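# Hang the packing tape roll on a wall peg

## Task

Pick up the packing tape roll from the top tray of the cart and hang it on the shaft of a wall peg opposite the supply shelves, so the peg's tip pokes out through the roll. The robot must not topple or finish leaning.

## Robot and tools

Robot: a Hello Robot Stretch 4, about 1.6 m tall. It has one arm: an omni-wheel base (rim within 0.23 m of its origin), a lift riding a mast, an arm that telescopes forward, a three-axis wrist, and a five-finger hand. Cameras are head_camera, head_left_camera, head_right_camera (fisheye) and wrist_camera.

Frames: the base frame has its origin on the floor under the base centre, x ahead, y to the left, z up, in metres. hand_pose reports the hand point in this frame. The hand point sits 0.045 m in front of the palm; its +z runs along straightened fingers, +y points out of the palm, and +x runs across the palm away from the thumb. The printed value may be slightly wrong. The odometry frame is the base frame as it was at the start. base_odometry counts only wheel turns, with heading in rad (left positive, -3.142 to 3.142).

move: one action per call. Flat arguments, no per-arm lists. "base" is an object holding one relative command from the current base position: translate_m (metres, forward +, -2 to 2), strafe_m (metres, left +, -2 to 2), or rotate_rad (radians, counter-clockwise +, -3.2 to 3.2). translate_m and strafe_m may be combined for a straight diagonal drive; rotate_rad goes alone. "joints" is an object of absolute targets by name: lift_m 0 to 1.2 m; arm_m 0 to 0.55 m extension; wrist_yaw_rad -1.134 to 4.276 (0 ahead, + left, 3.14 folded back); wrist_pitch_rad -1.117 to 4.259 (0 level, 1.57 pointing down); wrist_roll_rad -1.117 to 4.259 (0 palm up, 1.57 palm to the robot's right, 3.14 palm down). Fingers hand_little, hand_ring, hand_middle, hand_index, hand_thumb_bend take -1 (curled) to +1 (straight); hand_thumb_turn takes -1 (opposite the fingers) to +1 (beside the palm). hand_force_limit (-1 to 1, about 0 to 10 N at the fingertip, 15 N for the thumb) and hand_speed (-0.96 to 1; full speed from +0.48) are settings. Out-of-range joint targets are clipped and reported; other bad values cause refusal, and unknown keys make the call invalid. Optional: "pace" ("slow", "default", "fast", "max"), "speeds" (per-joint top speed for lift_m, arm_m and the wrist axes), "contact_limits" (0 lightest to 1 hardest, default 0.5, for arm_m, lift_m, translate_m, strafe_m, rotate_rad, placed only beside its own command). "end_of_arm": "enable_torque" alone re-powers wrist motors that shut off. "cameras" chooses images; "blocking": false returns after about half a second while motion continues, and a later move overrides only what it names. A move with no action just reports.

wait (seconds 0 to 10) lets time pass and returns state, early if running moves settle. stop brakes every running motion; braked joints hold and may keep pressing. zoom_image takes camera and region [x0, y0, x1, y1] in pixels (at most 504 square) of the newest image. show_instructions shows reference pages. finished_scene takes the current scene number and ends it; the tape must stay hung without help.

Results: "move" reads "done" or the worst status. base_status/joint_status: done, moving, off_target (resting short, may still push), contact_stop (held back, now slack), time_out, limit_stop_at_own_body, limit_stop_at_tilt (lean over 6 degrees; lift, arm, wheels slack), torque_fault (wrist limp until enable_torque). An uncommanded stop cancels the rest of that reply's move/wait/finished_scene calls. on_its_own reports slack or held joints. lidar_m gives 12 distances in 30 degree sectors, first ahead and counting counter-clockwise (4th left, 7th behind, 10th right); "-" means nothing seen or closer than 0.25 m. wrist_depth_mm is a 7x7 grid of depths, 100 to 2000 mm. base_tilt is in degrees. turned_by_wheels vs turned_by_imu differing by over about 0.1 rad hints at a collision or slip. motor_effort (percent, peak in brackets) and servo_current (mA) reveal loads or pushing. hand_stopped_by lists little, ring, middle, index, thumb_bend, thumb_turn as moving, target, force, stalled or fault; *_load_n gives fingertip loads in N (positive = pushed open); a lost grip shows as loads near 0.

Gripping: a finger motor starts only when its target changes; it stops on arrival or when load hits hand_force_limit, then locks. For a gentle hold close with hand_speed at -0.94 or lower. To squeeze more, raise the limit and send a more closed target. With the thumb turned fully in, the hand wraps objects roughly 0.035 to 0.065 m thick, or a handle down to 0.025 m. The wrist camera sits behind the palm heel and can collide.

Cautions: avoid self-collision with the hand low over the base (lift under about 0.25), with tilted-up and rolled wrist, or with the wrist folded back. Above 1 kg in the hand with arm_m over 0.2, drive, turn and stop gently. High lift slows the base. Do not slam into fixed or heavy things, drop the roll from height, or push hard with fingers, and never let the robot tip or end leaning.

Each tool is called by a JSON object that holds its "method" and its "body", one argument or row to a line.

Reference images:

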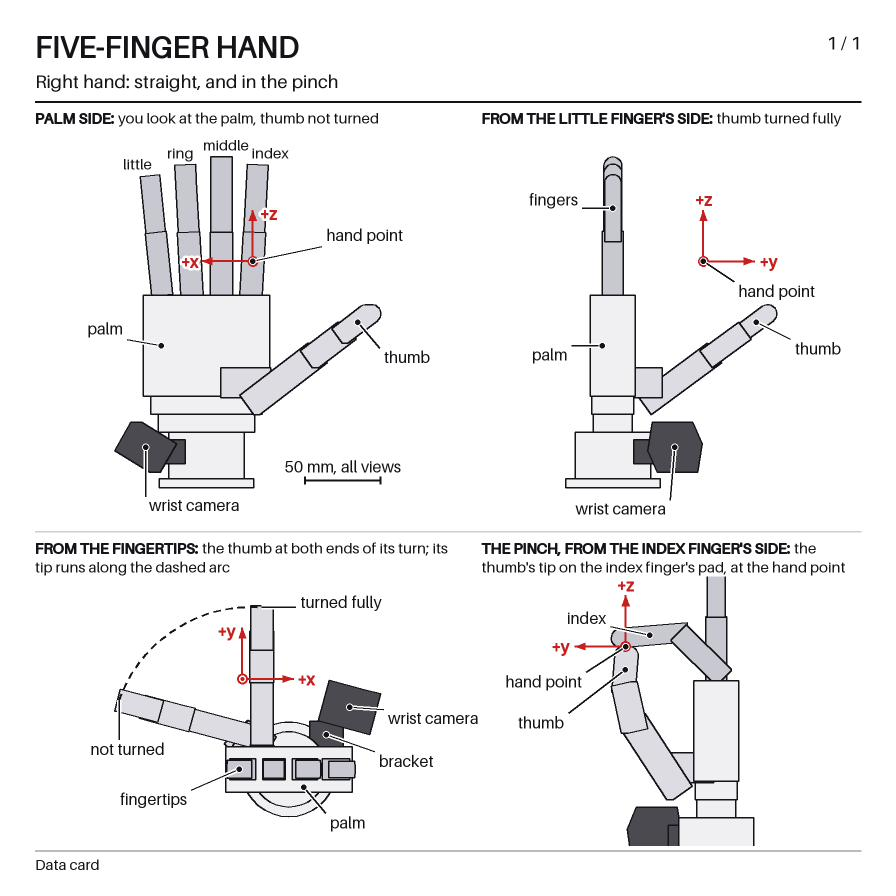

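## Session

{"method": "move", "body": {
  "cameras": ["all"]
}}

Scene clock: 0.00 s.
base_odometry: x=+0.000 y=+0.000 heading=+0.000
turned_by_wheels: +0.000
turned_by_imu: +0.000
base_tilt: forward=+1.0 right=+0.7
lidar_m: 1.48 2.31 2.10 2.48 1.81 1.79 2.20 1.99 1.96 1.89 1.19 1.17
base_status: not commanded
joint_positions: lift_m=+0.241 arm_m=+0.001 wrist_yaw_rad=+3.080 wrist_pitch_rad=+0.004 wrist_roll_rad=+0.000 hand_little=+1.000 hand_ring=+1.000 hand_middle=+1.000 hand_index=+1.000 hand_thumb_turn=+1.000 hand_thumb_bend=+1.000 hand_force_limit=+0.000 hand_speed=-0.800
joint_status: not commanded
measured_speeds: all 0
hand_stopped_by: target,target,target,target,target,target
little_load_n: 0.0
ring_load_n: 0.0
middle_load_n: 0.0
index_load_n: 0.0
thumb_bend_load_n: 0.0
thumb_turn_load_n: 0.5
motor_effort: lift_m=+21 arm_m=+2 wheel_0=+1 wheel_1=-1 wheel_2=+1
servo_current: wrist_yaw_rad=39 wrist_pitch_rad=52 wrist_roll_rad=39
hand_pose: x=-0.0425 y=+0.1318 z=+0.4786 quat_wxyz=(-0.483, -0.485, +0.516, +0.514) (m; base frame)
wrist_depth_mm: 131 134 - - - - - / 113 137 - - - - - / 125 161 - - - - - / 133 230 - - - - - / - - - - - - - / 1464 1430 180 131 - - - / 1025 - - - - - -
pictures: head_camera, head_left_camera, head_right_camera, wrist_camera
camera_calibration:
wrist_camera: T_world_to_cam=[[0.11182, 0.992851, -0.0417415, -0.0998479], [0.0102204, -0.0431518, -0.999016, 0.476772], [-0.993676, 0.111284, -0.0149726, 0.106844], [0, 0, 0, 1]] pos_world=[0.112461, 0.107818, 0.473735]

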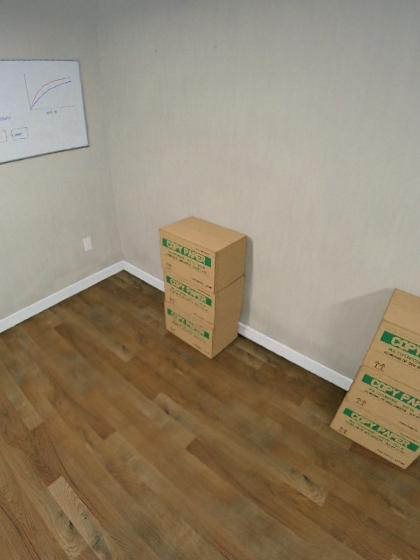

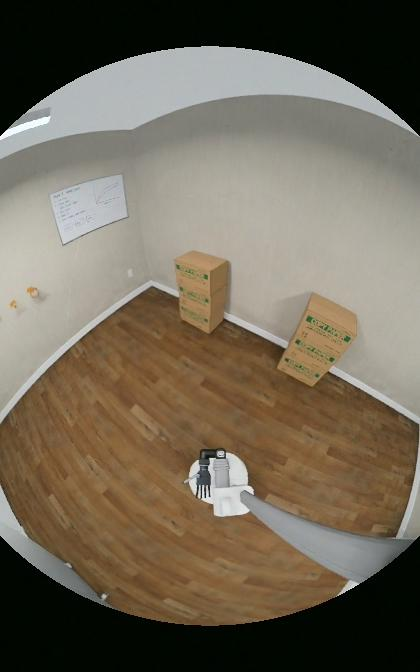

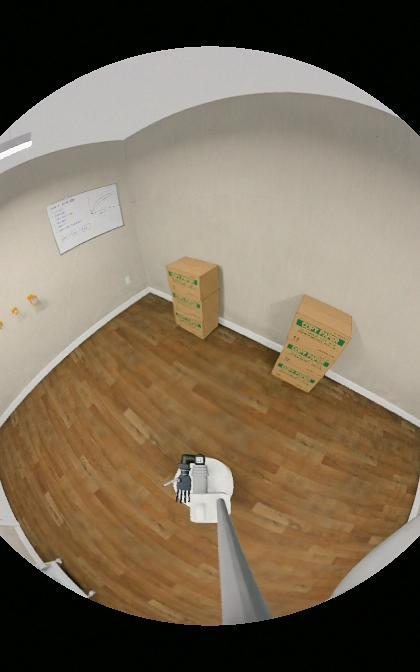

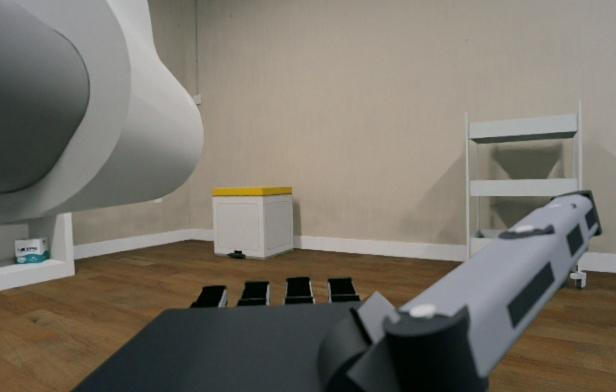

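{"method": "move", "body": {
  "base": {"rotate_rad": 2.4},
  "joints": {"lift_m": 0.8, "wrist_yaw_rad": 0.0, "wrist_pitch_rad": 0.45, "hand_thumb_turn": -1, "hand_ring": -1, "hand_little": -1, "hand_index": 0.2, "hand_middle": 0.2, "hand_thumb_bend": 0.35, "hand_speed": 0.0},
  "cameras": ["head_camera", "head_left_camera", "head_right_camera"]
}}

Scene clock: 9.03 s.
move: done
base_odometry: x=+0.000 y=+0.000 heading=+2.400
turned_by_wheels: +2.400
turned_by_imu: +2.417
base_tilt: forward=+0.9 right=+0.7
lidar_m: 1.78 2.20 2.08 1.96 2.34 1.61 1.16 1.47 1.57 2.14 2.25 2.35
base_status: done
joint_positions: lift_m=+0.800 arm_m=+0.001 wrist_yaw_rad=+0.004 wrist_pitch_rad=+0.452 wrist_roll_rad=+0.000 hand_little=-1.000 hand_ring=-1.000 hand_middle=+0.200 hand_index=+0.200 hand_thumb_turn=-1.000 hand_thumb_bend=+0.350 hand_force_limit=+0.000 hand_speed=+0.000
joint_status: all done
measured_speeds: all 0
hand_stopped_by: target,target,target,target,target,target
little_load_n: 0.0
ring_load_n: 0.0
middle_load_n: 0.0
index_load_n: 0.0
thumb_bend_load_n: 0.0
thumb_turn_load_n: 0.0
motor_effort: lift_m=+24(26) arm_m=+1(4) wheel_0=-2(10) wheel_1=-1(8) wheel_2=+2(10)
servo_current: wrist_yaw_rad=33(117) wrist_pitch_rad=59(98) wrist_roll_rad=39(46)
hand_pose: x=+0.3974 y=-0.1174 z=+0.9354 quat_wxyz=(+0.375, +0.598, +0.600, +0.376) (m; base frame)
wrist_depth_mm: - - - - 1863 - - / - - - - - - - / - - - 141 - - - / - - - 188 - - - / 1661 1708 142 177 - 1618 1618 / 1336 1336 133 151 - 1366 1336 / 1160 - - - - - 1160
pictures: head_camera, head_left_camera, head_right_camera

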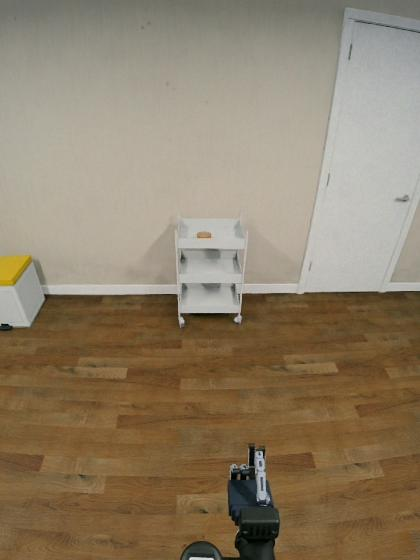

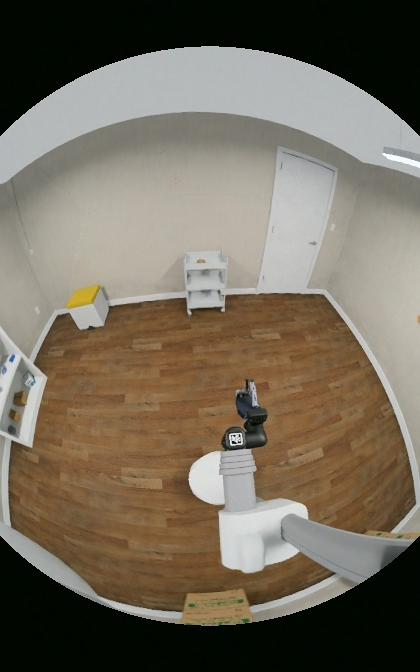

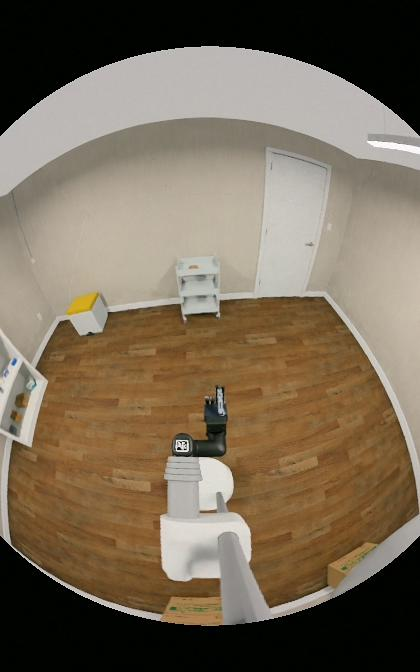

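{"method": "zoom_image", "body": {
  "camera": "head_camera",
  "region": [160, 200, 270, 330]
}}

Scaled by 3.877 from the camera's 420x560 image, which has a finer 1200x1600 frame.

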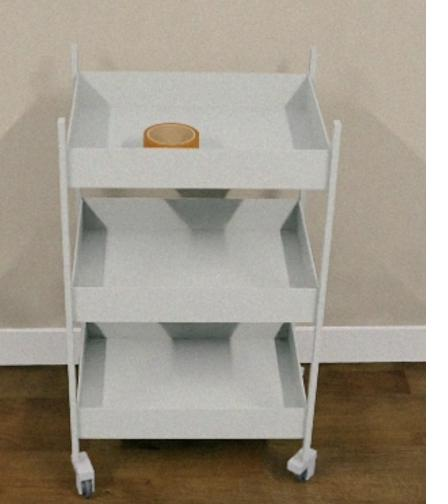

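{"method": "move", "body": {
  "base": {"rotate_rad": 0.055},
  "joints": {"wrist_yaw_rad": 1.1, "wrist_roll_rad": 3.14, "wrist_pitch_rad": 0.45}
}}

{"method": "move", "body": {
  "base": {"translate_m": 1.15, "strafe_m": -0.247},
  "cameras": ["head_camera", "wrist_camera"]
}}

{"method": "zoom_image", "body": {
  "camera": "head_camera",
  "region": [100, 280, 340, 480]
}}

Scene clock: 26.80 s.
move: done
base_odometry: x=+0.000 y=+0.000 heading=+2.455
turned_by_wheels: +0.055
turned_by_imu: +0.057
base_tilt: forward=+1.0 right=+0.6
lidar_m: 1.79 2.18 2.07 1.95 2.19 1.24 1.18 1.49 1.65 2.13 2.22 2.33
base_status: done
joint_positions: lift_m=+0.800 arm_m=+0.001 wrist_yaw_rad=+1.096 wrist_pitch_rad=+0.452 wrist_roll_rad=+3.138 hand_little=-1.000 hand_ring=-1.000 hand_middle=+0.200 hand_index=+0.200 hand_thumb_turn=-1.000 hand_thumb_bend=+0.350 hand_force_limit=+0.000 hand_speed=+0.000
joint_status: all done
measured_speeds: all 0
hand_stopped_by: target,target,target,target,target,target
little_load_n: 0.0
ring_load_n: 0.0
middle_load_n: 0.0
index_load_n: 0.0
thumb_bend_load_n: 0.0
thumb_turn_load_n: 0.0
motor_effort: lift_m=+24(24) arm_m=-3(4) wheel_0=-2(6) wheel_1=+1(7) wheel_2=+0(5)
servo_current: wrist_yaw_rad=20(124) wrist_pitch_rad=52(78) wrist_roll_rad=46(91)
hand_pose: x=+0.3010 y=+0.1278 z=+0.8270 quat_wxyz=(-0.516, +0.824, -0.198, +0.126) (m; base frame)
wrist_depth_mm: 1008 1008 1008 1025 1042 1060 1078 / 1182 1160 1205 1229 1229 1255 1229 / 1464 1464 1464 1366 1430 1537 1576 / 1808 1863 1708 1708 - 1863 - / - - 141 177 - - - / - - 133 151 - - - / - - - - - - -
pictures: none

Scene clock: 32.20 s.
move: done
base_odometry: x=-0.733 y=+0.920 heading=+2.455
turned_by_wheels: +0.000
turned_by_imu: +0.001
base_tilt: forward=+1.0 right=+0.7
lidar_m: 0.62 0.67 1.53 2.24 2.34 2.80 2.34 2.40 1.97 1.98 1.53 1.10
base_status: done
joint_positions: lift_m=+0.800 arm_m=+0.001 wrist_yaw_rad=+1.097 wrist_pitch_rad=+0.452 wrist_roll_rad=+3.138 hand_little=-1.000 hand_ring=-1.000 hand_middle=+0.200 hand_index=+0.200 hand_thumb_turn=-1.000 hand_thumb_bend=+0.350 hand_force_limit=+0.000 hand_speed=+0.000
joint_status: not commanded
measured_speeds: all 0
hand_stopped_by: target,target,target,target,target,target
little_load_n: 0.0
ring_load_n: 0.0
middle_load_n: 0.0
index_load_n: 0.0
thumb_bend_load_n: 0.0
thumb_turn_load_n: 0.0
motor_effort: lift_m=+23(24) arm_m=-3(4) wheel_0=+1(10) wheel_1=+0(6) wheel_2=+0(12)
servo_current: wrist_yaw_rad=26(52) wrist_pitch_rad=59(72) wrist_roll_rad=46(52)
hand_pose: x=+0.3009 y=+0.1279 z=+0.8270 quat_wxyz=(-0.516, +0.824, -0.198, +0.125) (m; base frame)
wrist_depth_mm: - - 1008 1025 1042 1060 1078 / - - 1160 1229 1229 1229 1229 / - - 1397 1366 1430 1499 1537 / - - 116 - - 1983 1983 / - - 141 - - - - / - - 132 - - - - / - - - - - - -
pictures: head_camera, wrist_camera
camera_calibration:
wrist_camera: T_world_to_cam=[[-0.900868, 0.430421, 0.0563466, 0.175651], [0.230275, 0.36381, 0.90256, -0.869774], [0.367981, 0.826063, -0.42686, 0.29333], [0, 0, 0, 1]] pos_world=[0.250586, -0.00147989, 0.900337]

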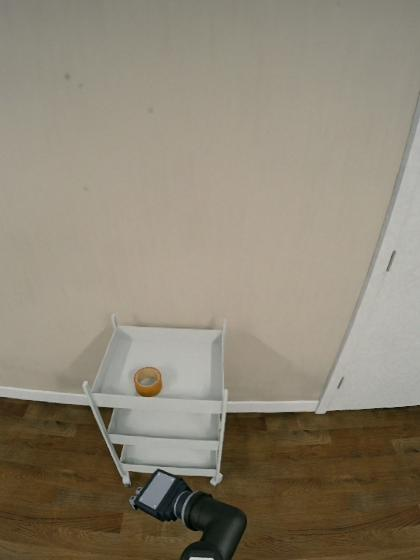

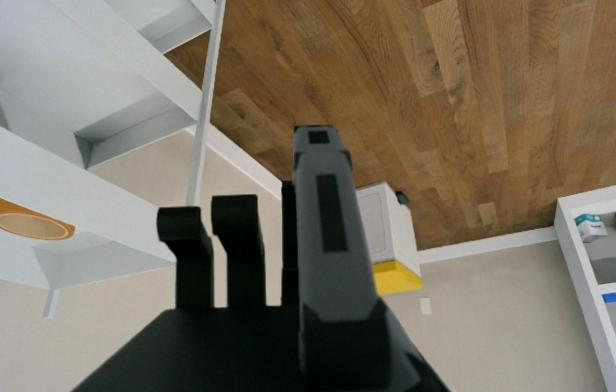

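Scaled by 2.100 from the camera's 420x560 image, which has a finer 1200x1600 frame.

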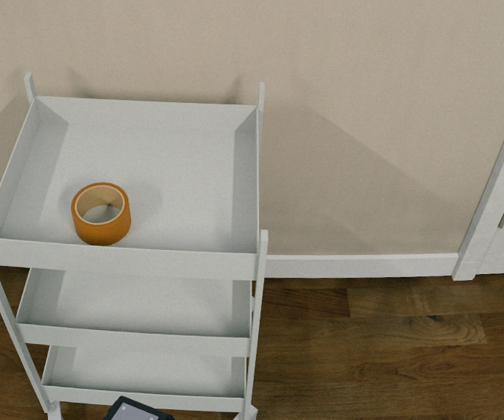

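{"method": "move", "body": {
  "base": {"translate_m": 0.089, "strafe_m": 0.0286},
  "joints": {"arm_m": 0.33},
  "cameras": ["head_camera", "wrist_camera"]
}}

{"method": "zoom_image", "body": {
  "camera": "head_camera",
  "region": [100, 330, 280, 480]
}}

Scene clock: 37.80 s.
move: done
base_odometry: x=-0.820 y=+0.954 heading=+2.455
turned_by_wheels: +0.000
turned_by_imu: +0.002
base_tilt: forward=+0.9 right=+0.7
lidar_m: 0.55 0.58 1.39 1.92 2.29 2.88 2.43 2.49 2.09 2.02 1.42 1.02
base_status: done
joint_positions: lift_m=+0.800 arm_m=+0.330 wrist_yaw_rad=+1.097 wrist_pitch_rad=+0.452 wrist_roll_rad=+3.138 hand_little=-1.000 hand_ring=-1.000 hand_middle=+0.200 hand_index=+0.200 hand_thumb_turn=-1.000 hand_thumb_bend=+0.350 hand_force_limit=+0.000 hand_speed=+0.000
joint_status: all done
measured_speeds: all 0
hand_stopped_by: target,target,target,target,target,target
little_load_n: 0.0
ring_load_n: 0.0
middle_load_n: 0.0
index_load_n: 0.0
thumb_bend_load_n: 0.0
thumb_turn_load_n: 0.0
motor_effort: lift_m=+23(23) arm_m=+5(6) wheel_0=+0(8) wheel_1=-1(8) wheel_2=+0(9)
servo_current: wrist_yaw_rad=33(46) wrist_pitch_rad=59(72) wrist_roll_rad=39(52)
hand_pose: x=+0.6302 y=+0.1280 z=+0.8271 quat_wxyz=(-0.516, +0.824, -0.197, +0.125) (m; base frame)
wrist_depth_mm: 267 266 270 247 265 1025 1060 / 309 312 314 279 301 1182 1281 / 317 368 389 141 379 1430 1537 / - 370 442 - - 375 - / - - 141 - - - - / - - 133 - - - - / - - - - - - -
pictures: head_camera, wrist_camera
camera_calibration:
wrist_camera: T_world_to_cam=[[-0.901011, 0.430086, 0.056621, 0.472188], [0.230366, 0.363785, 0.902548, -0.945705], [0.367575, 0.826248, -0.426851, 0.172264], [0, 0, 0, 1]] pos_world=[0.579985, -0.00138151, 0.900339]

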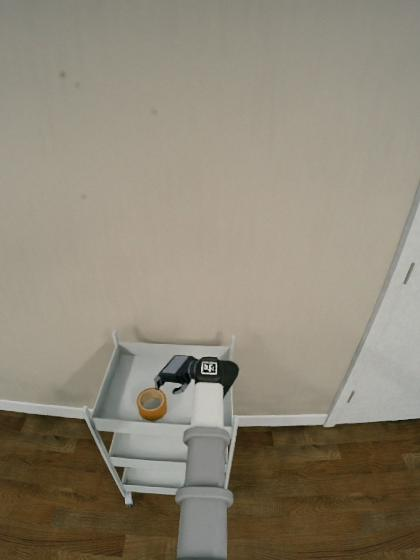

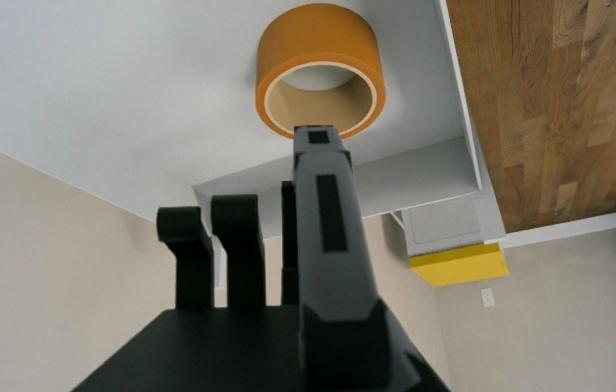

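Scaled by 2.800 from the camera's 420x560 image, which has a finer 1200x1600 frame.

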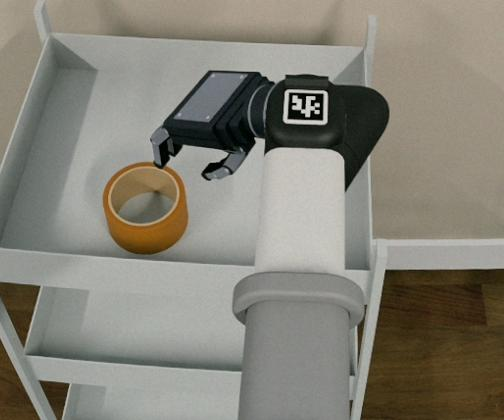

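{"method": "zoom_image", "body": {
  "camera": "wrist_camera",
  "region": [240, 0, 400, 160]
}}

Scaled by 3.150.

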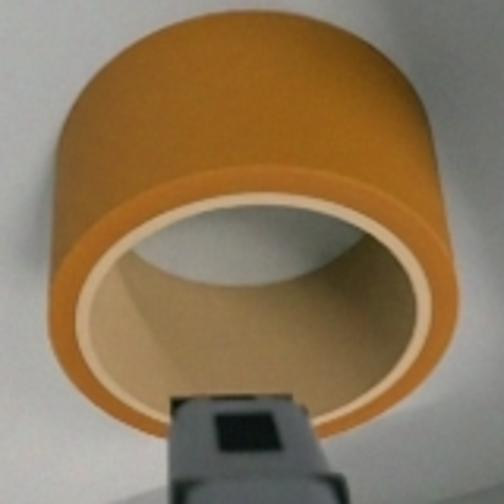

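{"method": "move", "body": {
  "base": {"strafe_m": 0.030},
  "joints": {"arm_m": 0.317, "lift_m": 0.745},
  "cameras": ["head_camera", "wrist_camera"]
}}

{"method": "zoom_image", "body": {
  "camera": "wrist_camera",
  "region": [200, 0, 420, 220]
}}

{"method": "zoom_image", "body": {
  "camera": "head_camera",
  "region": [100, 330, 280, 480]
}}

Scene clock: 45.47 s.
move: done
base_odometry: x=-0.839 y=+0.931 heading=+2.455
turned_by_wheels: +0.000
turned_by_imu: +0.002
base_tilt: forward=+0.9 right=+0.6
lidar_m: 0.53 0.59 1.38 1.92 2.28 2.85 2.44 2.48 2.12 2.04 1.42 1.02
base_status: done
joint_positions: lift_m=+0.745 arm_m=+0.317 wrist_yaw_rad=+1.097 wrist_pitch_rad=+0.452 wrist_roll_rad=+3.138 hand_little=-1.000 hand_ring=-1.000 hand_middle=+0.200 hand_index=+0.200 hand_thumb_turn=-1.000 hand_thumb_bend=+0.350 hand_force_limit=+0.000 hand_speed=+0.000
joint_status: all done
measured_speeds: all 0
hand_stopped_by: target,target,target,target,target,target
little_load_n: 0.0
ring_load_n: 0.0
middle_load_n: 0.0
index_load_n: 0.0
thumb_bend_load_n: 0.0
thumb_turn_load_n: 0.0
motor_effort: lift_m=+17(21) arm_m=-4(6) wheel_0=+0(9) wheel_1=-1(8) wheel_2=+0(4)
servo_current: wrist_yaw_rad=33(52) wrist_pitch_rad=59(72) wrist_roll_rad=39(52)
hand_pose: x=+0.6173 y=+0.1280 z=+0.7725 quat_wxyz=(-0.516, +0.824, -0.197, +0.125) (m; base frame)
wrist_depth_mm: 201 208 206 202 209 976 1025 / 237 242 208 195 248 1160 1160 / 291 296 266 265 291 1397 1464 / 320 359 264 - 353 1661 1863 / 319 362 141 - - 327 - / - - 132 - - - - / - - - - - - -
pictures: head_camera, wrist_camera
camera_calibration:
wrist_camera: T_world_to_cam=[[-0.901011, 0.430086, 0.056621, 0.463651], [0.230366, 0.363785, 0.902548, -0.893544], [0.367575, 0.826248, -0.426851, 0.153742], [0, 0, 0, 1]] pos_world=[0.567085, -0.00138151, 0.845839]

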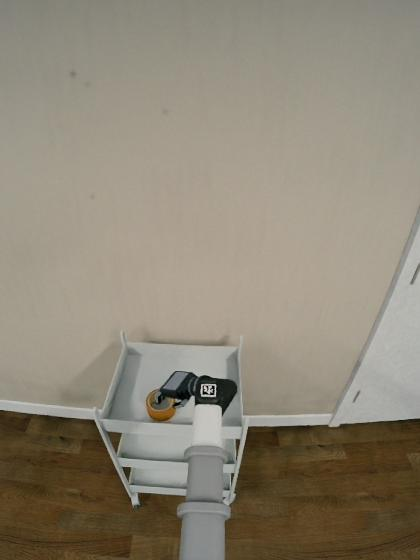

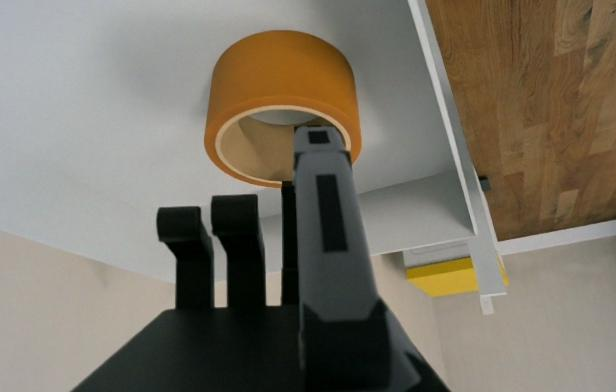

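Scaled by 2.291.

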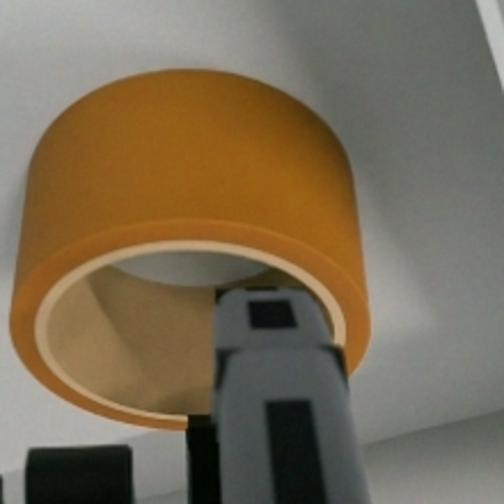

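Scaled by 2.800 from the camera's 420x560 image, which has a finer 1200x1600 frame.

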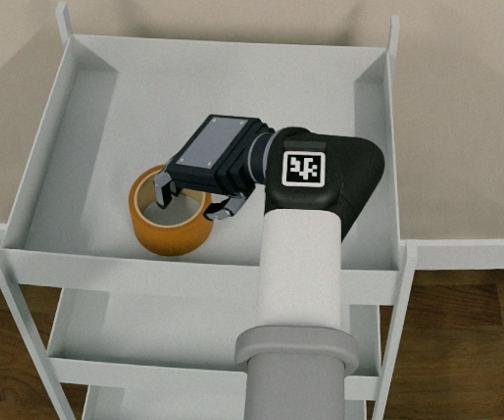

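{"method": "move", "body": {
  "joints": {"lift_m": 0.70},
  "pace": "slow",
  "contact_limits": {"lift_m": 0.1},
  "cameras": ["head_camera", "wrist_camera"]
}}

{"method": "zoom_image", "body": {
  "camera": "head_camera",
  "region": [130, 350, 260, 460]
}}

Scene clock: 50.80 s.
move: done
base_odometry: x=-0.839 y=+0.931 heading=+2.455
turned_by_wheels: +0.000
turned_by_imu: +0.002
base_tilt: forward=+0.9 right=+0.6
lidar_m: 0.53 0.57 1.37 1.92 2.27 2.87 2.41 2.52 2.12 2.05 1.41 1.02
base_status: not commanded
joint_positions: lift_m=+0.701 arm_m=+0.317 wrist_yaw_rad=+1.097 wrist_pitch_rad=+0.451 wrist_roll_rad=+3.139 hand_little=-1.000 hand_ring=-1.000 hand_middle=+0.200 hand_index=+0.200 hand_thumb_turn=-1.000 hand_thumb_bend=+0.350 hand_force_limit=+0.000 hand_speed=+0.000
joint_status: all done
measured_speeds: all 0
hand_stopped_by: target,target,target,target,target,target
little_load_n: 0.0
ring_load_n: 0.0
middle_load_n: 0.0
index_load_n: -2.5
thumb_bend_load_n: 0.0
thumb_turn_load_n: 0.0
motor_effort: lift_m=+14(18) arm_m=-4(5) wheel_0=+0(1) wheel_1=-1(1) wheel_2=+0(1)
servo_current: wrist_yaw_rad=33(39) wrist_pitch_rad=59(65) wrist_roll_rad=39(52)
contact_limits: lift_m 0.1
hand_pose: x=+0.6173 y=+0.1281 z=+0.7280 quat_wxyz=(-0.516, +0.824, -0.198, +0.125) (m; base frame)
wrist_depth_mm: 156 162 161 162 163 - 976 / 185 187 186 186 202 1138 1160 / 227 229 183 167 241 270 1430 / 290 297 175 - 300 325 1921 / 306 364 141 - - 315 - / - 347 133 - - - - / - - - - - - -
pictures: head_camera, wrist_camera
camera_calibration:
wrist_camera: T_world_to_cam=[[-0.900827, 0.430366, 0.0574079, 0.465405], [0.23076, 0.362574, 0.902934, -0.853778], [0.367777, 0.826635, -0.425928, 0.133726], [0, 0, 0, 1]] pos_world=[0.567086, -0.00127873, 0.801145]

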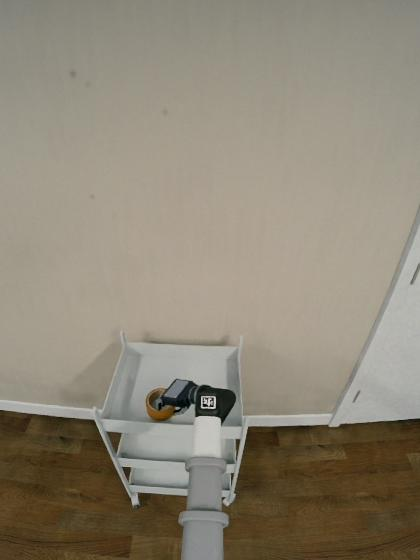

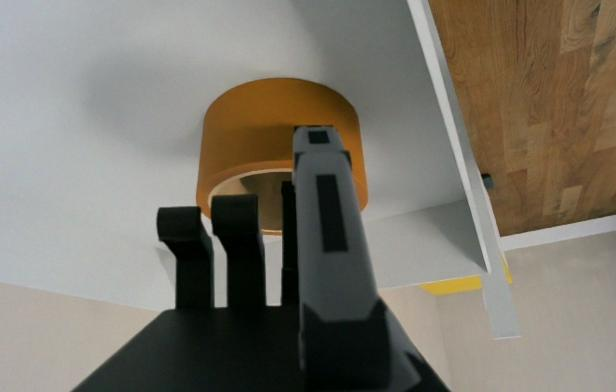

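Scaled by 3.877 from the camera's 420x560 image, which has a finer 1200x1600 frame.

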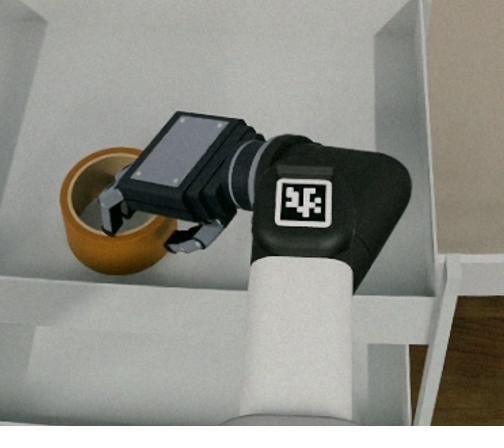

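{"method": "move", "body": {
  "joints": {"lift_m": 0.725},
  "pace": "slow"
}}

{"method": "move", "body": {
  "joints": {"hand_index": 0.32, "hand_middle": 0.3},
  "base": {"strafe_m": 0.002}
}}

{"method": "move", "body": {
  "joints": {"lift_m": 0.70},
  "pace": "slow",
  "contact_limits": {"lift_m": 0.1},
  "cameras": ["head_camera", "wrist_camera"]
}}

{"method": "zoom_image", "body": {
  "camera": "wrist_camera",
  "region": [180, 60, 400, 280]
}}

Scene clock: 55.33 s.
move: done
base_odometry: x=-0.839 y=+0.931 heading=+2.455
turned_by_wheels: +0.000
turned_by_imu: +0.002
base_tilt: forward=+1.0 right=+0.7
lidar_m: 0.54 0.58 1.36 1.92 2.26 2.86 2.44 2.51 2.13 2.05 1.41 1.04
base_status: not commanded
joint_positions: lift_m=+0.725 arm_m=+0.317 wrist_yaw_rad=+1.097 wrist_pitch_rad=+0.452 wrist_roll_rad=+3.139 hand_little=-1.000 hand_ring=-1.000 hand_middle=+0.200 hand_index=+0.200 hand_thumb_turn=-1.000 hand_thumb_bend=+0.350 hand_force_limit=+0.000 hand_speed=+0.000
joint_status: all done
measured_speeds: all 0
hand_stopped_by: target,target,target,target,target,target
little_load_n: 0.0
ring_load_n: 0.0
middle_load_n: 0.0
index_load_n: 0.0
thumb_bend_load_n: 0.0
thumb_turn_load_n: 0.0
motor_effort: lift_m=+24(25) arm_m=-4(4) wheel_0=-1(1) wheel_1=-1(1) wheel_2=-1(1)
servo_current: wrist_yaw_rad=33(39) wrist_pitch_rad=59(65) wrist_roll_rad=39(46)
hand_pose: x=+0.6173 y=+0.1280 z=+0.7521 quat_wxyz=(-0.516, +0.824, -0.198, +0.125) (m; base frame)
wrist_depth_mm: 181 180 182 185 186 991 1008 / 208 219 201 195 223 1138 1160 / 254 258 200 180 263 1366 1397 / 307 329 220 - 338 338 1863 / 312 364 141 - - 319 - / - - 132 - - - - / - - - - - - -
pictures: none

Scene clock: 55.90 s.
move: done
base_odometry: x=-0.840 y=+0.930 heading=+2.455
turned_by_wheels: +0.000
turned_by_imu: +0.000
base_tilt: forward=+1.0 right=+0.7
lidar_m: 0.53 0.56 1.37 1.92 2.26 2.88 2.43 2.49 2.11 2.06 1.41 1.03
base_status: done
joint_positions: lift_m=+0.725 arm_m=+0.317 wrist_yaw_rad=+1.097 wrist_pitch_rad=+0.452 wrist_roll_rad=+3.139 hand_little=-1.000 hand_ring=-1.000 hand_middle=+0.300 hand_index=+0.320 hand_thumb_turn=-1.000 hand_thumb_bend=+0.350 hand_force_limit=+0.000 hand_speed=+0.000
joint_status: all done
measured_speeds: all 0
hand_stopped_by: target,target,target,target,target,target
little_load_n: 0.0
ring_load_n: 0.0
middle_load_n: 0.0
index_load_n: 0.0
thumb_bend_load_n: 0.0
thumb_turn_load_n: 0.0
motor_effort: lift_m=+24(24) arm_m=-4(4) wheel_0=+0(9) wheel_1=+1(4) wheel_2=-1(2)
servo_current: wrist_yaw_rad=39(39) wrist_pitch_rad=59(65) wrist_roll_rad=39(46)
hand_pose: x=+0.6173 y=+0.1280 z=+0.7521 quat_wxyz=(-0.516, +0.824, -0.198, +0.125) (m; base frame)
wrist_depth_mm: 181 181 182 185 186 991 991 / 209 219 201 195 222 1138 1160 / 253 257 198 175 263 1397 1430 / 307 329 242 - - 1661 1863 / 312 364 141 176 - 319 - / - - 133 - - - - / - - - - - - -
pictures: none

Scene clock: 56.90 s.
move: done
base_odometry: x=-0.840 y=+0.930 heading=+2.455
turned_by_wheels: +0.000
turned_by_imu: +0.000
base_tilt: forward=+1.0 right=+0.6
lidar_m: 0.54 0.58 1.39 1.92 2.26 2.86 2.43 2.50 2.11 2.05 1.39 1.02
base_status: not commanded
joint_positions: lift_m=+0.700 arm_m=+0.317 wrist_yaw_rad=+1.097 wrist_pitch_rad=+0.452 wrist_roll_rad=+3.139 hand_little=-1.000 hand_ring=-1.000 hand_middle=+0.300 hand_index=+0.320 hand_thumb_turn=-1.000 hand_thumb_bend=+0.350 hand_force_limit=+0.000 hand_speed=+0.000
joint_status: all done
measured_speeds: all 0
hand_stopped_by: target,target,target,target,target,target
little_load_n: 0.0
ring_load_n: 0.0
middle_load_n: -0.5
index_load_n: -0.5
thumb_bend_load_n: 0.0
thumb_turn_load_n: 0.0
motor_effort: lift_m=+15(23) arm_m=-4(4) wheel_0=+0(0) wheel_1=+1(2) wheel_2=-1(1)
servo_current: wrist_yaw_rad=33(46) wrist_pitch_rad=59(65) wrist_roll_rad=39(46)
contact_limits: lift_m 0.1
hand_pose: x=+0.6173 y=+0.1280 z=+0.7278 quat_wxyz=(-0.516, +0.824, -0.198, +0.125) (m; base frame)
wrist_depth_mm: 154 159 158 160 167 - 976 / 181 179 181 184 193 1118 1138 / 222 227 181 165 229 1336 1430 / 286 291 170 - 296 329 1863 / 307 359 141 175 - 315 - / 306 347 133 - - - - / - - - - - - -
pictures: head_camera, wrist_camera
camera_calibration:
wrist_camera: T_world_to_cam=[[-0.900794, 0.430437, 0.0574014, 0.46544], [0.231033, 0.363119, 0.902645, -0.853573], [0.367688, 0.826359, -0.42654, 0.134306], [0, 0, 0, 1]] pos_world=[0.567086, -0.00137901, 0.801044]

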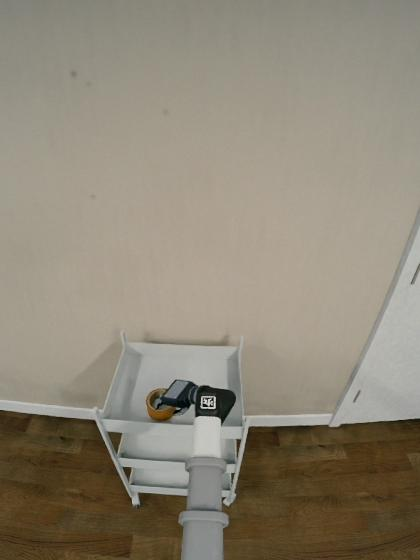

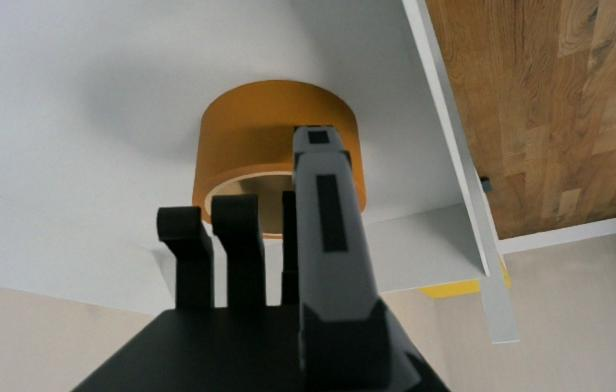

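Scaled by 2.291.

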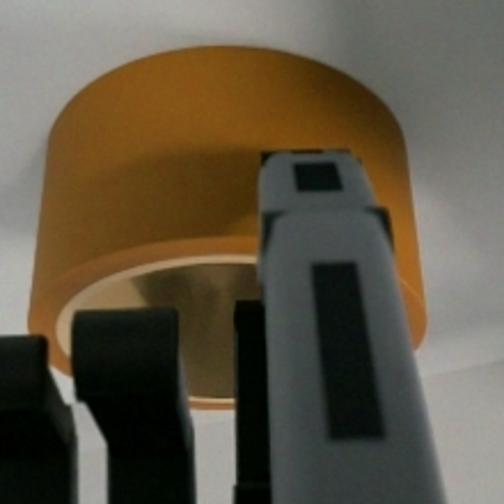

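{"method": "move", "body": {
  "joints": {"arm_m": 0.323},
  "base": {"strafe_m": -0.003},
  "pace": "slow"
}}

{"method": "move", "body": {
  "joints": {"lift_m": 0.684},
  "pace": "slow",
  "contact_limits": {"lift_m": 0.1},
  "cameras": ["head_camera", "wrist_camera"]
}}

{"method": "zoom_image", "body": {
  "camera": "wrist_camera",
  "region": [180, 60, 400, 280]
}}

Scene clock: 60.63 s.
move: done
base_odometry: x=-0.838 y=+0.932 heading=+2.455
turned_by_wheels: +0.000
turned_by_imu: +0.002
base_tilt: forward=+1.0 right=+0.7
lidar_m: 0.53 0.58 1.40 1.89 2.27 2.87 2.44 2.50 2.13 2.04 1.42 1.00
base_status: done
joint_positions: lift_m=+0.700 arm_m=+0.323 wrist_yaw_rad=+1.098 wrist_pitch_rad=+0.452 wrist_roll_rad=+3.139 hand_little=-1.000 hand_ring=-1.000 hand_middle=+0.300 hand_index=+0.320 hand_thumb_turn=-1.000 hand_thumb_bend=+0.350 hand_force_limit=+0.000 hand_speed=+0.000
joint_status: all done
measured_speeds: all 0
hand_stopped_by: target,target,target,target,target,target
little_load_n: 0.0
ring_load_n: 0.0
middle_load_n: 0.0
index_load_n: 1.0
thumb_bend_load_n: 0.0
thumb_turn_load_n: 0.5
motor_effort: lift_m=+15(15) arm_m=+5(6) wheel_0=+2(7) wheel_1=+0(5) wheel_2=+0(2)
servo_current: wrist_yaw_rad=46(46) wrist_pitch_rad=65(65) wrist_roll_rad=46(52)
contact_limits: lift_m 0.1
hand_pose: x=+0.6231 y=+0.1281 z=+0.7278 quat_wxyz=(-0.516, +0.824, -0.198, +0.125) (m; base frame)
wrist_depth_mm: 154 159 158 160 161 - 976 / 181 179 182 184 193 - 1138 / 223 227 181 164 229 229 1464 / 286 290 170 - 296 315 1863 / 301 355 141 175 - 314 - / - 353 132 - - - - / - - - - - - -
pictures: none

Scene clock: 61.50 s.
move: done
base_odometry: x=-0.838 y=+0.932 heading=+2.454
turned_by_wheels: +0.000
turned_by_imu: +0.000
base_tilt: forward=+1.0 right=+0.7
lidar_m: 0.53 0.57 1.42 1.93 2.28 2.87 2.43 2.50 2.14 2.03 1.39 1.02
base_status: not commanded
joint_positions: lift_m=+0.685 arm_m=+0.323 wrist_yaw_rad=+1.098 wrist_pitch_rad=+0.440 wrist_roll_rad=+3.141 hand_little=-1.000 hand_ring=-1.000 hand_middle=+0.300 hand_index=+0.320 hand_thumb_turn=-1.000 hand_thumb_bend=+0.350 hand_force_limit=+0.000 hand_speed=+0.000
joint_status: all done
measured_speeds: all 0
hand_stopped_by: target,target,target,target,target,target
little_load_n: 0.0
ring_load_n: 0.0
middle_load_n: 0.0
index_load_n: 1.0
thumb_bend_load_n: 0.0
thumb_turn_load_n: 0.0
motor_effort: lift_m=+8(15) arm_m=+5(6) wheel_0=+0(2) wheel_1=-1(1) wheel_2=-3(3)
servo_current: wrist_yaw_rad=33(46) wrist_pitch_rad=72(78) wrist_roll_rad=39(46)
contact_limits: lift_m 0.1
hand_pose: x=+0.6238 y=+0.1298 z=+0.7146 quat_wxyz=(-0.521, +0.821, -0.198, +0.126) (m; base frame)
wrist_depth_mm: 148 151 157 155 162 - 1008 / 176 182 177 179 190 182 1205 / 222 225 176 164 228 229 1537 / 285 298 166 - 303 315 - / 300 353 141 175 - 307 - / - 345 133 - - - - / - - - - - - -
pictures: head_camera, wrist_camera
camera_calibration:
wrist_camera: T_world_to_cam=[[-0.900929, 0.429942, 0.0589622, 0.470304], [0.22764, 0.352533, 0.90769, -0.843884], [0.369468, 0.831186, -0.415479, 0.115092], [0, 0, 0, 1]] pos_world=[0.573289, -0.000369422, 0.786073]

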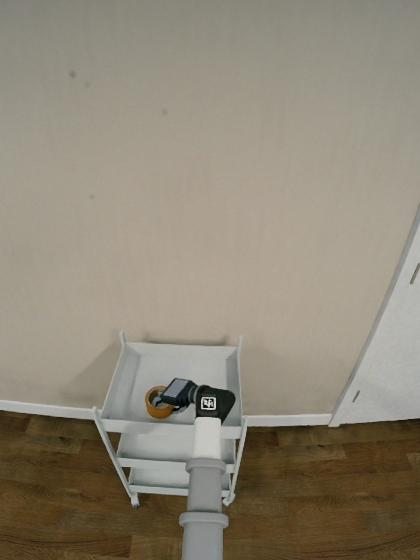

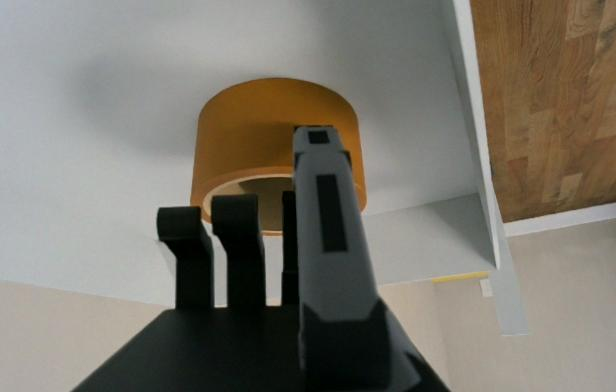

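Scaled by 2.291.

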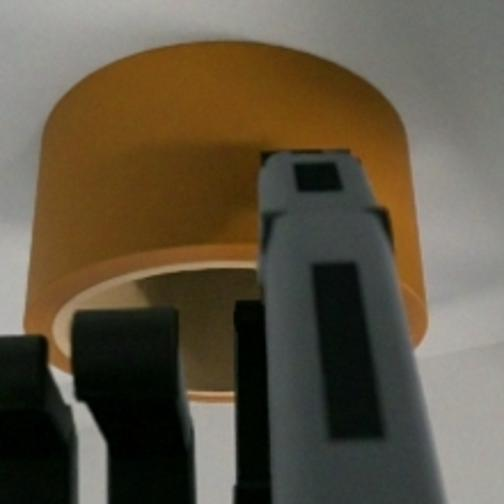

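{"method": "move", "body": {
  "joints": {"lift_m": 0.70},
  "pace": "slow",
  "cameras": ["head_camera", "head_left_camera", "head_right_camera", "wrist_camera"]
}}

{"method": "zoom_image", "body": {
  "camera": "head_right_camera",
  "region": [130, 320, 290, 480]
}}

{"method": "zoom_image", "body": {
  "camera": "head_left_camera",
  "region": [150, 320, 310, 480]
}}

{"method": "zoom_image", "body": {
  "camera": "head_camera",
  "region": [130, 350, 260, 460]
}}

Scene clock: 68.33 s.
move: done
base_odometry: x=-0.838 y=+0.932 heading=+2.454
turned_by_wheels: +0.000
turned_by_imu: +0.002
base_tilt: forward=+0.9 right=+0.7
lidar_m: 0.53 0.57 1.38 1.93 2.27 2.87 2.43 2.50 2.12 2.05 1.40 1.03
base_status: not commanded
joint_positions: lift_m=+0.700 arm_m=+0.323 wrist_yaw_rad=+1.098 wrist_pitch_rad=+0.448 wrist_roll_rad=+3.141 hand_little=-1.000 hand_ring=-1.000 hand_middle=+0.300 hand_index=+0.320 hand_thumb_turn=-1.000 hand_thumb_bend=+0.350 hand_force_limit=+0.000 hand_speed=+0.000
joint_status: all done
measured_speeds: all 0
hand_stopped_by: target,target,target,target,target,target
little_load_n: 0.0
ring_load_n: 0.0
middle_load_n: 0.0
index_load_n: 3.0
thumb_bend_load_n: 0.0
thumb_turn_load_n: 0.0
motor_effort: lift_m=+23(23) arm_m=+4(6) wheel_0=-1(1) wheel_1=-1(1) wheel_2=-2(3)
servo_current: wrist_yaw_rad=26(46) wrist_pitch_rad=59(85) wrist_roll_rad=46(46)
hand_pose: x=+0.6233 y=+0.1287 z=+0.7279 quat_wxyz=(-0.518, +0.823, -0.198, +0.125) (m; base frame)
wrist_depth_mm: 154 158 158 159 161 - 976 / 180 179 183 185 193 - 1160 / 222 226 182 166 229 241 1397 / 285 291 171 - 297 300 1863 / 303 355 141 176 - 309 - / - 353 133 - - - - / - - - - - - -
pictures: head_camera, head_left_camera, head_right_camera, wrist_camera
camera_calibration:
wrist_camera: T_world_to_cam=[[-0.900716, 0.43036, 0.0591737, 0.469145], [0.231036, 0.359217, 0.904204, -0.855901], [0.367877, 0.828102, -0.422981, 0.128641], [0, 0, 0, 1]] pos_world=[0.572987, -0.000974917, 0.800561]

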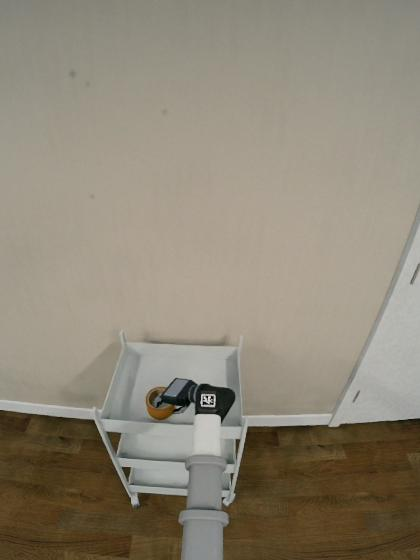

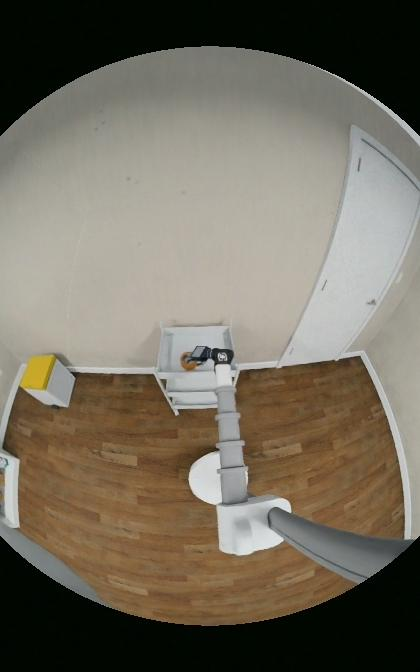

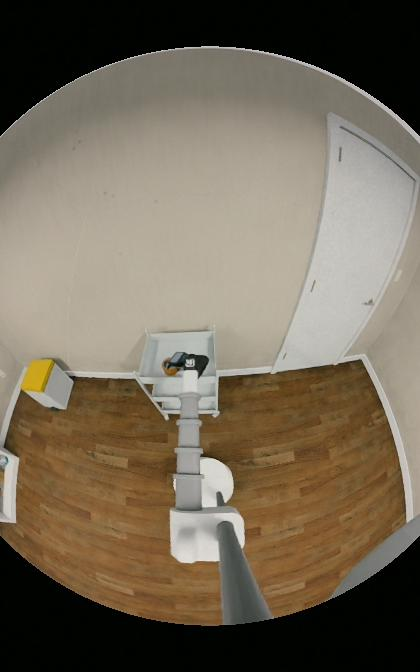

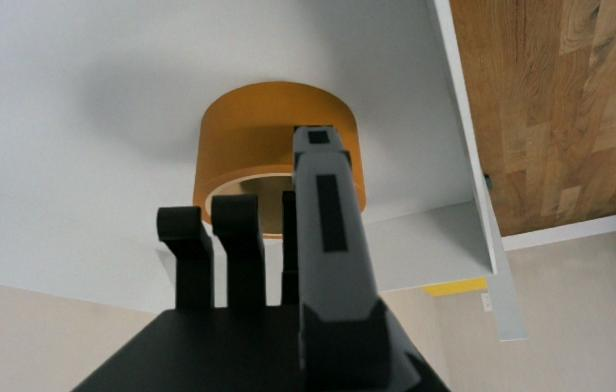

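Scaled by 3.150 from the camera's 420x672 image, which has a finer 600x960 frame.

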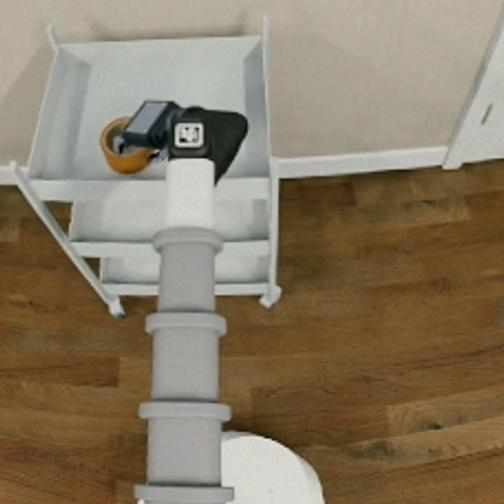

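Scaled by 3.150 from the camera's 420x672 image, which has a finer 600x960 frame.

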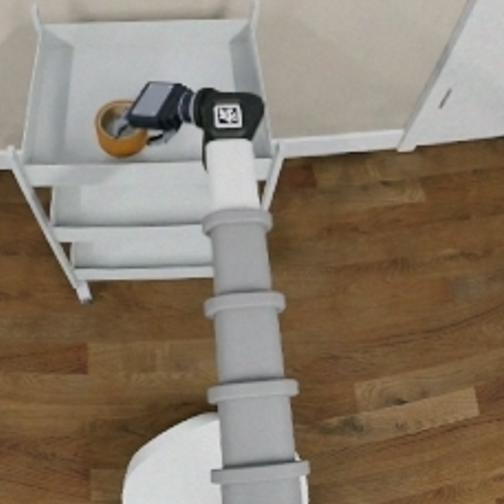

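Scaled by 3.877 from the camera's 420x560 image, which has a finer 1200x1600 frame.

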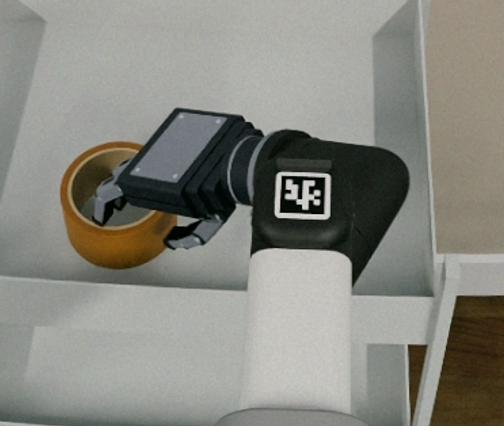

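{"method": "move", "body": {
  "joints": {"arm_m": 0.37},
  "pace": "slow",
  "contact_limits": {"arm_m": 0},
  "cameras": ["head_camera", "wrist_camera"]
}}

{"method": "zoom_image", "body": {
  "camera": "head_camera",
  "region": [130, 350, 260, 460]
}}

Scene clock: 79.43 s.
move: done
base_odometry: x=-0.838 y=+0.932 heading=+2.454
turned_by_wheels: +0.000
turned_by_imu: +0.002
base_tilt: forward=+0.9 right=+0.6
lidar_m: 0.55 0.59 1.36 1.90 2.27 2.89 2.41 2.49 2.13 2.05 1.39 1.03
base_status: not commanded
joint_positions: lift_m=+0.700 arm_m=+0.370 wrist_yaw_rad=+1.098 wrist_pitch_rad=+0.448 wrist_roll_rad=+3.141 hand_little=-1.000 hand_ring=-1.000 hand_middle=+0.300 hand_index=+0.320 hand_thumb_turn=-1.000 hand_thumb_bend=+0.350 hand_force_limit=+0.000 hand_speed=+0.000
joint_status: all done
measured_speeds: all 0
hand_stopped_by: target,target,target,target,target,target
little_load_n: 0.0
ring_load_n: 0.0
middle_load_n: 0.0
index_load_n: 1.0
thumb_bend_load_n: 0.5
thumb_turn_load_n: 0.0
motor_effort: lift_m=+22(23) arm_m=+5(7) wheel_0=-1(1) wheel_1=-1(1) wheel_2=-2(2)
servo_current: wrist_yaw_rad=26(52) wrist_pitch_rad=52(65) wrist_roll_rad=39(52)
contact_limits: arm_m 0
hand_pose: x=+0.6702 y=+0.1287 z=+0.7279 quat_wxyz=(-0.518, +0.823, -0.198, +0.125) (m; base frame)
wrist_depth_mm: 154 159 158 160 162 163 - / 180 183 180 180 194 195 182 / 223 226 174 162 229 242 206 / 263 291 169 - 297 307 253 / 259 322 141 175 - 307 285 / - 314 132 - - - - / - - - - - - -
pictures: head_camera, wrist_camera
camera_calibration:
wrist_camera: T_world_to_cam=[[-0.900748, 0.430286, 0.0592125, 0.511468], [0.231046, 0.359236, 0.904194, -0.866758], [0.367791, 0.828132, -0.422997, 0.111417], [0, 0, 0, 1]] pos_world=[0.619986, -0.000975302, 0.800561]

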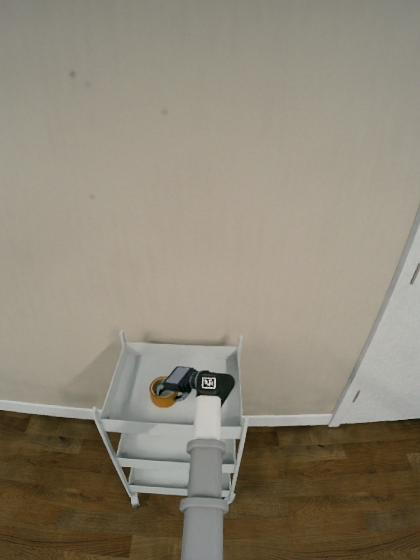

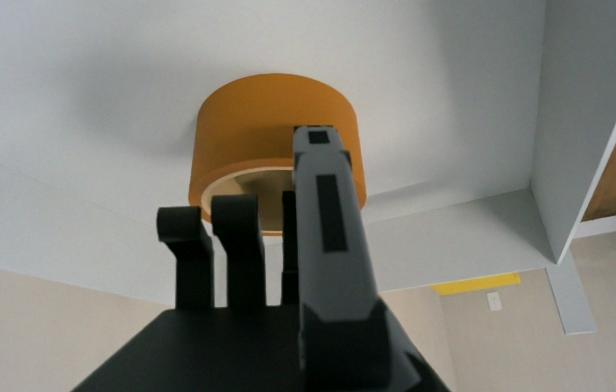

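Scaled by 3.877 from the camera's 420x560 image, which has a finer 1200x1600 frame.

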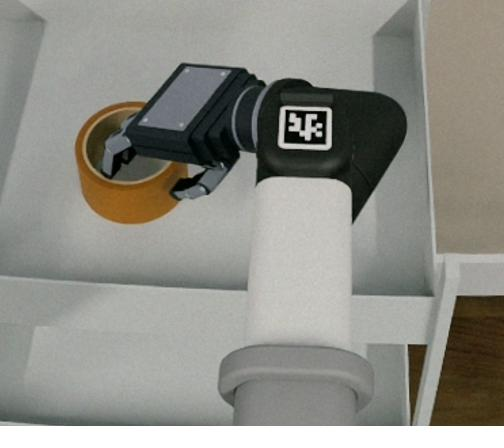

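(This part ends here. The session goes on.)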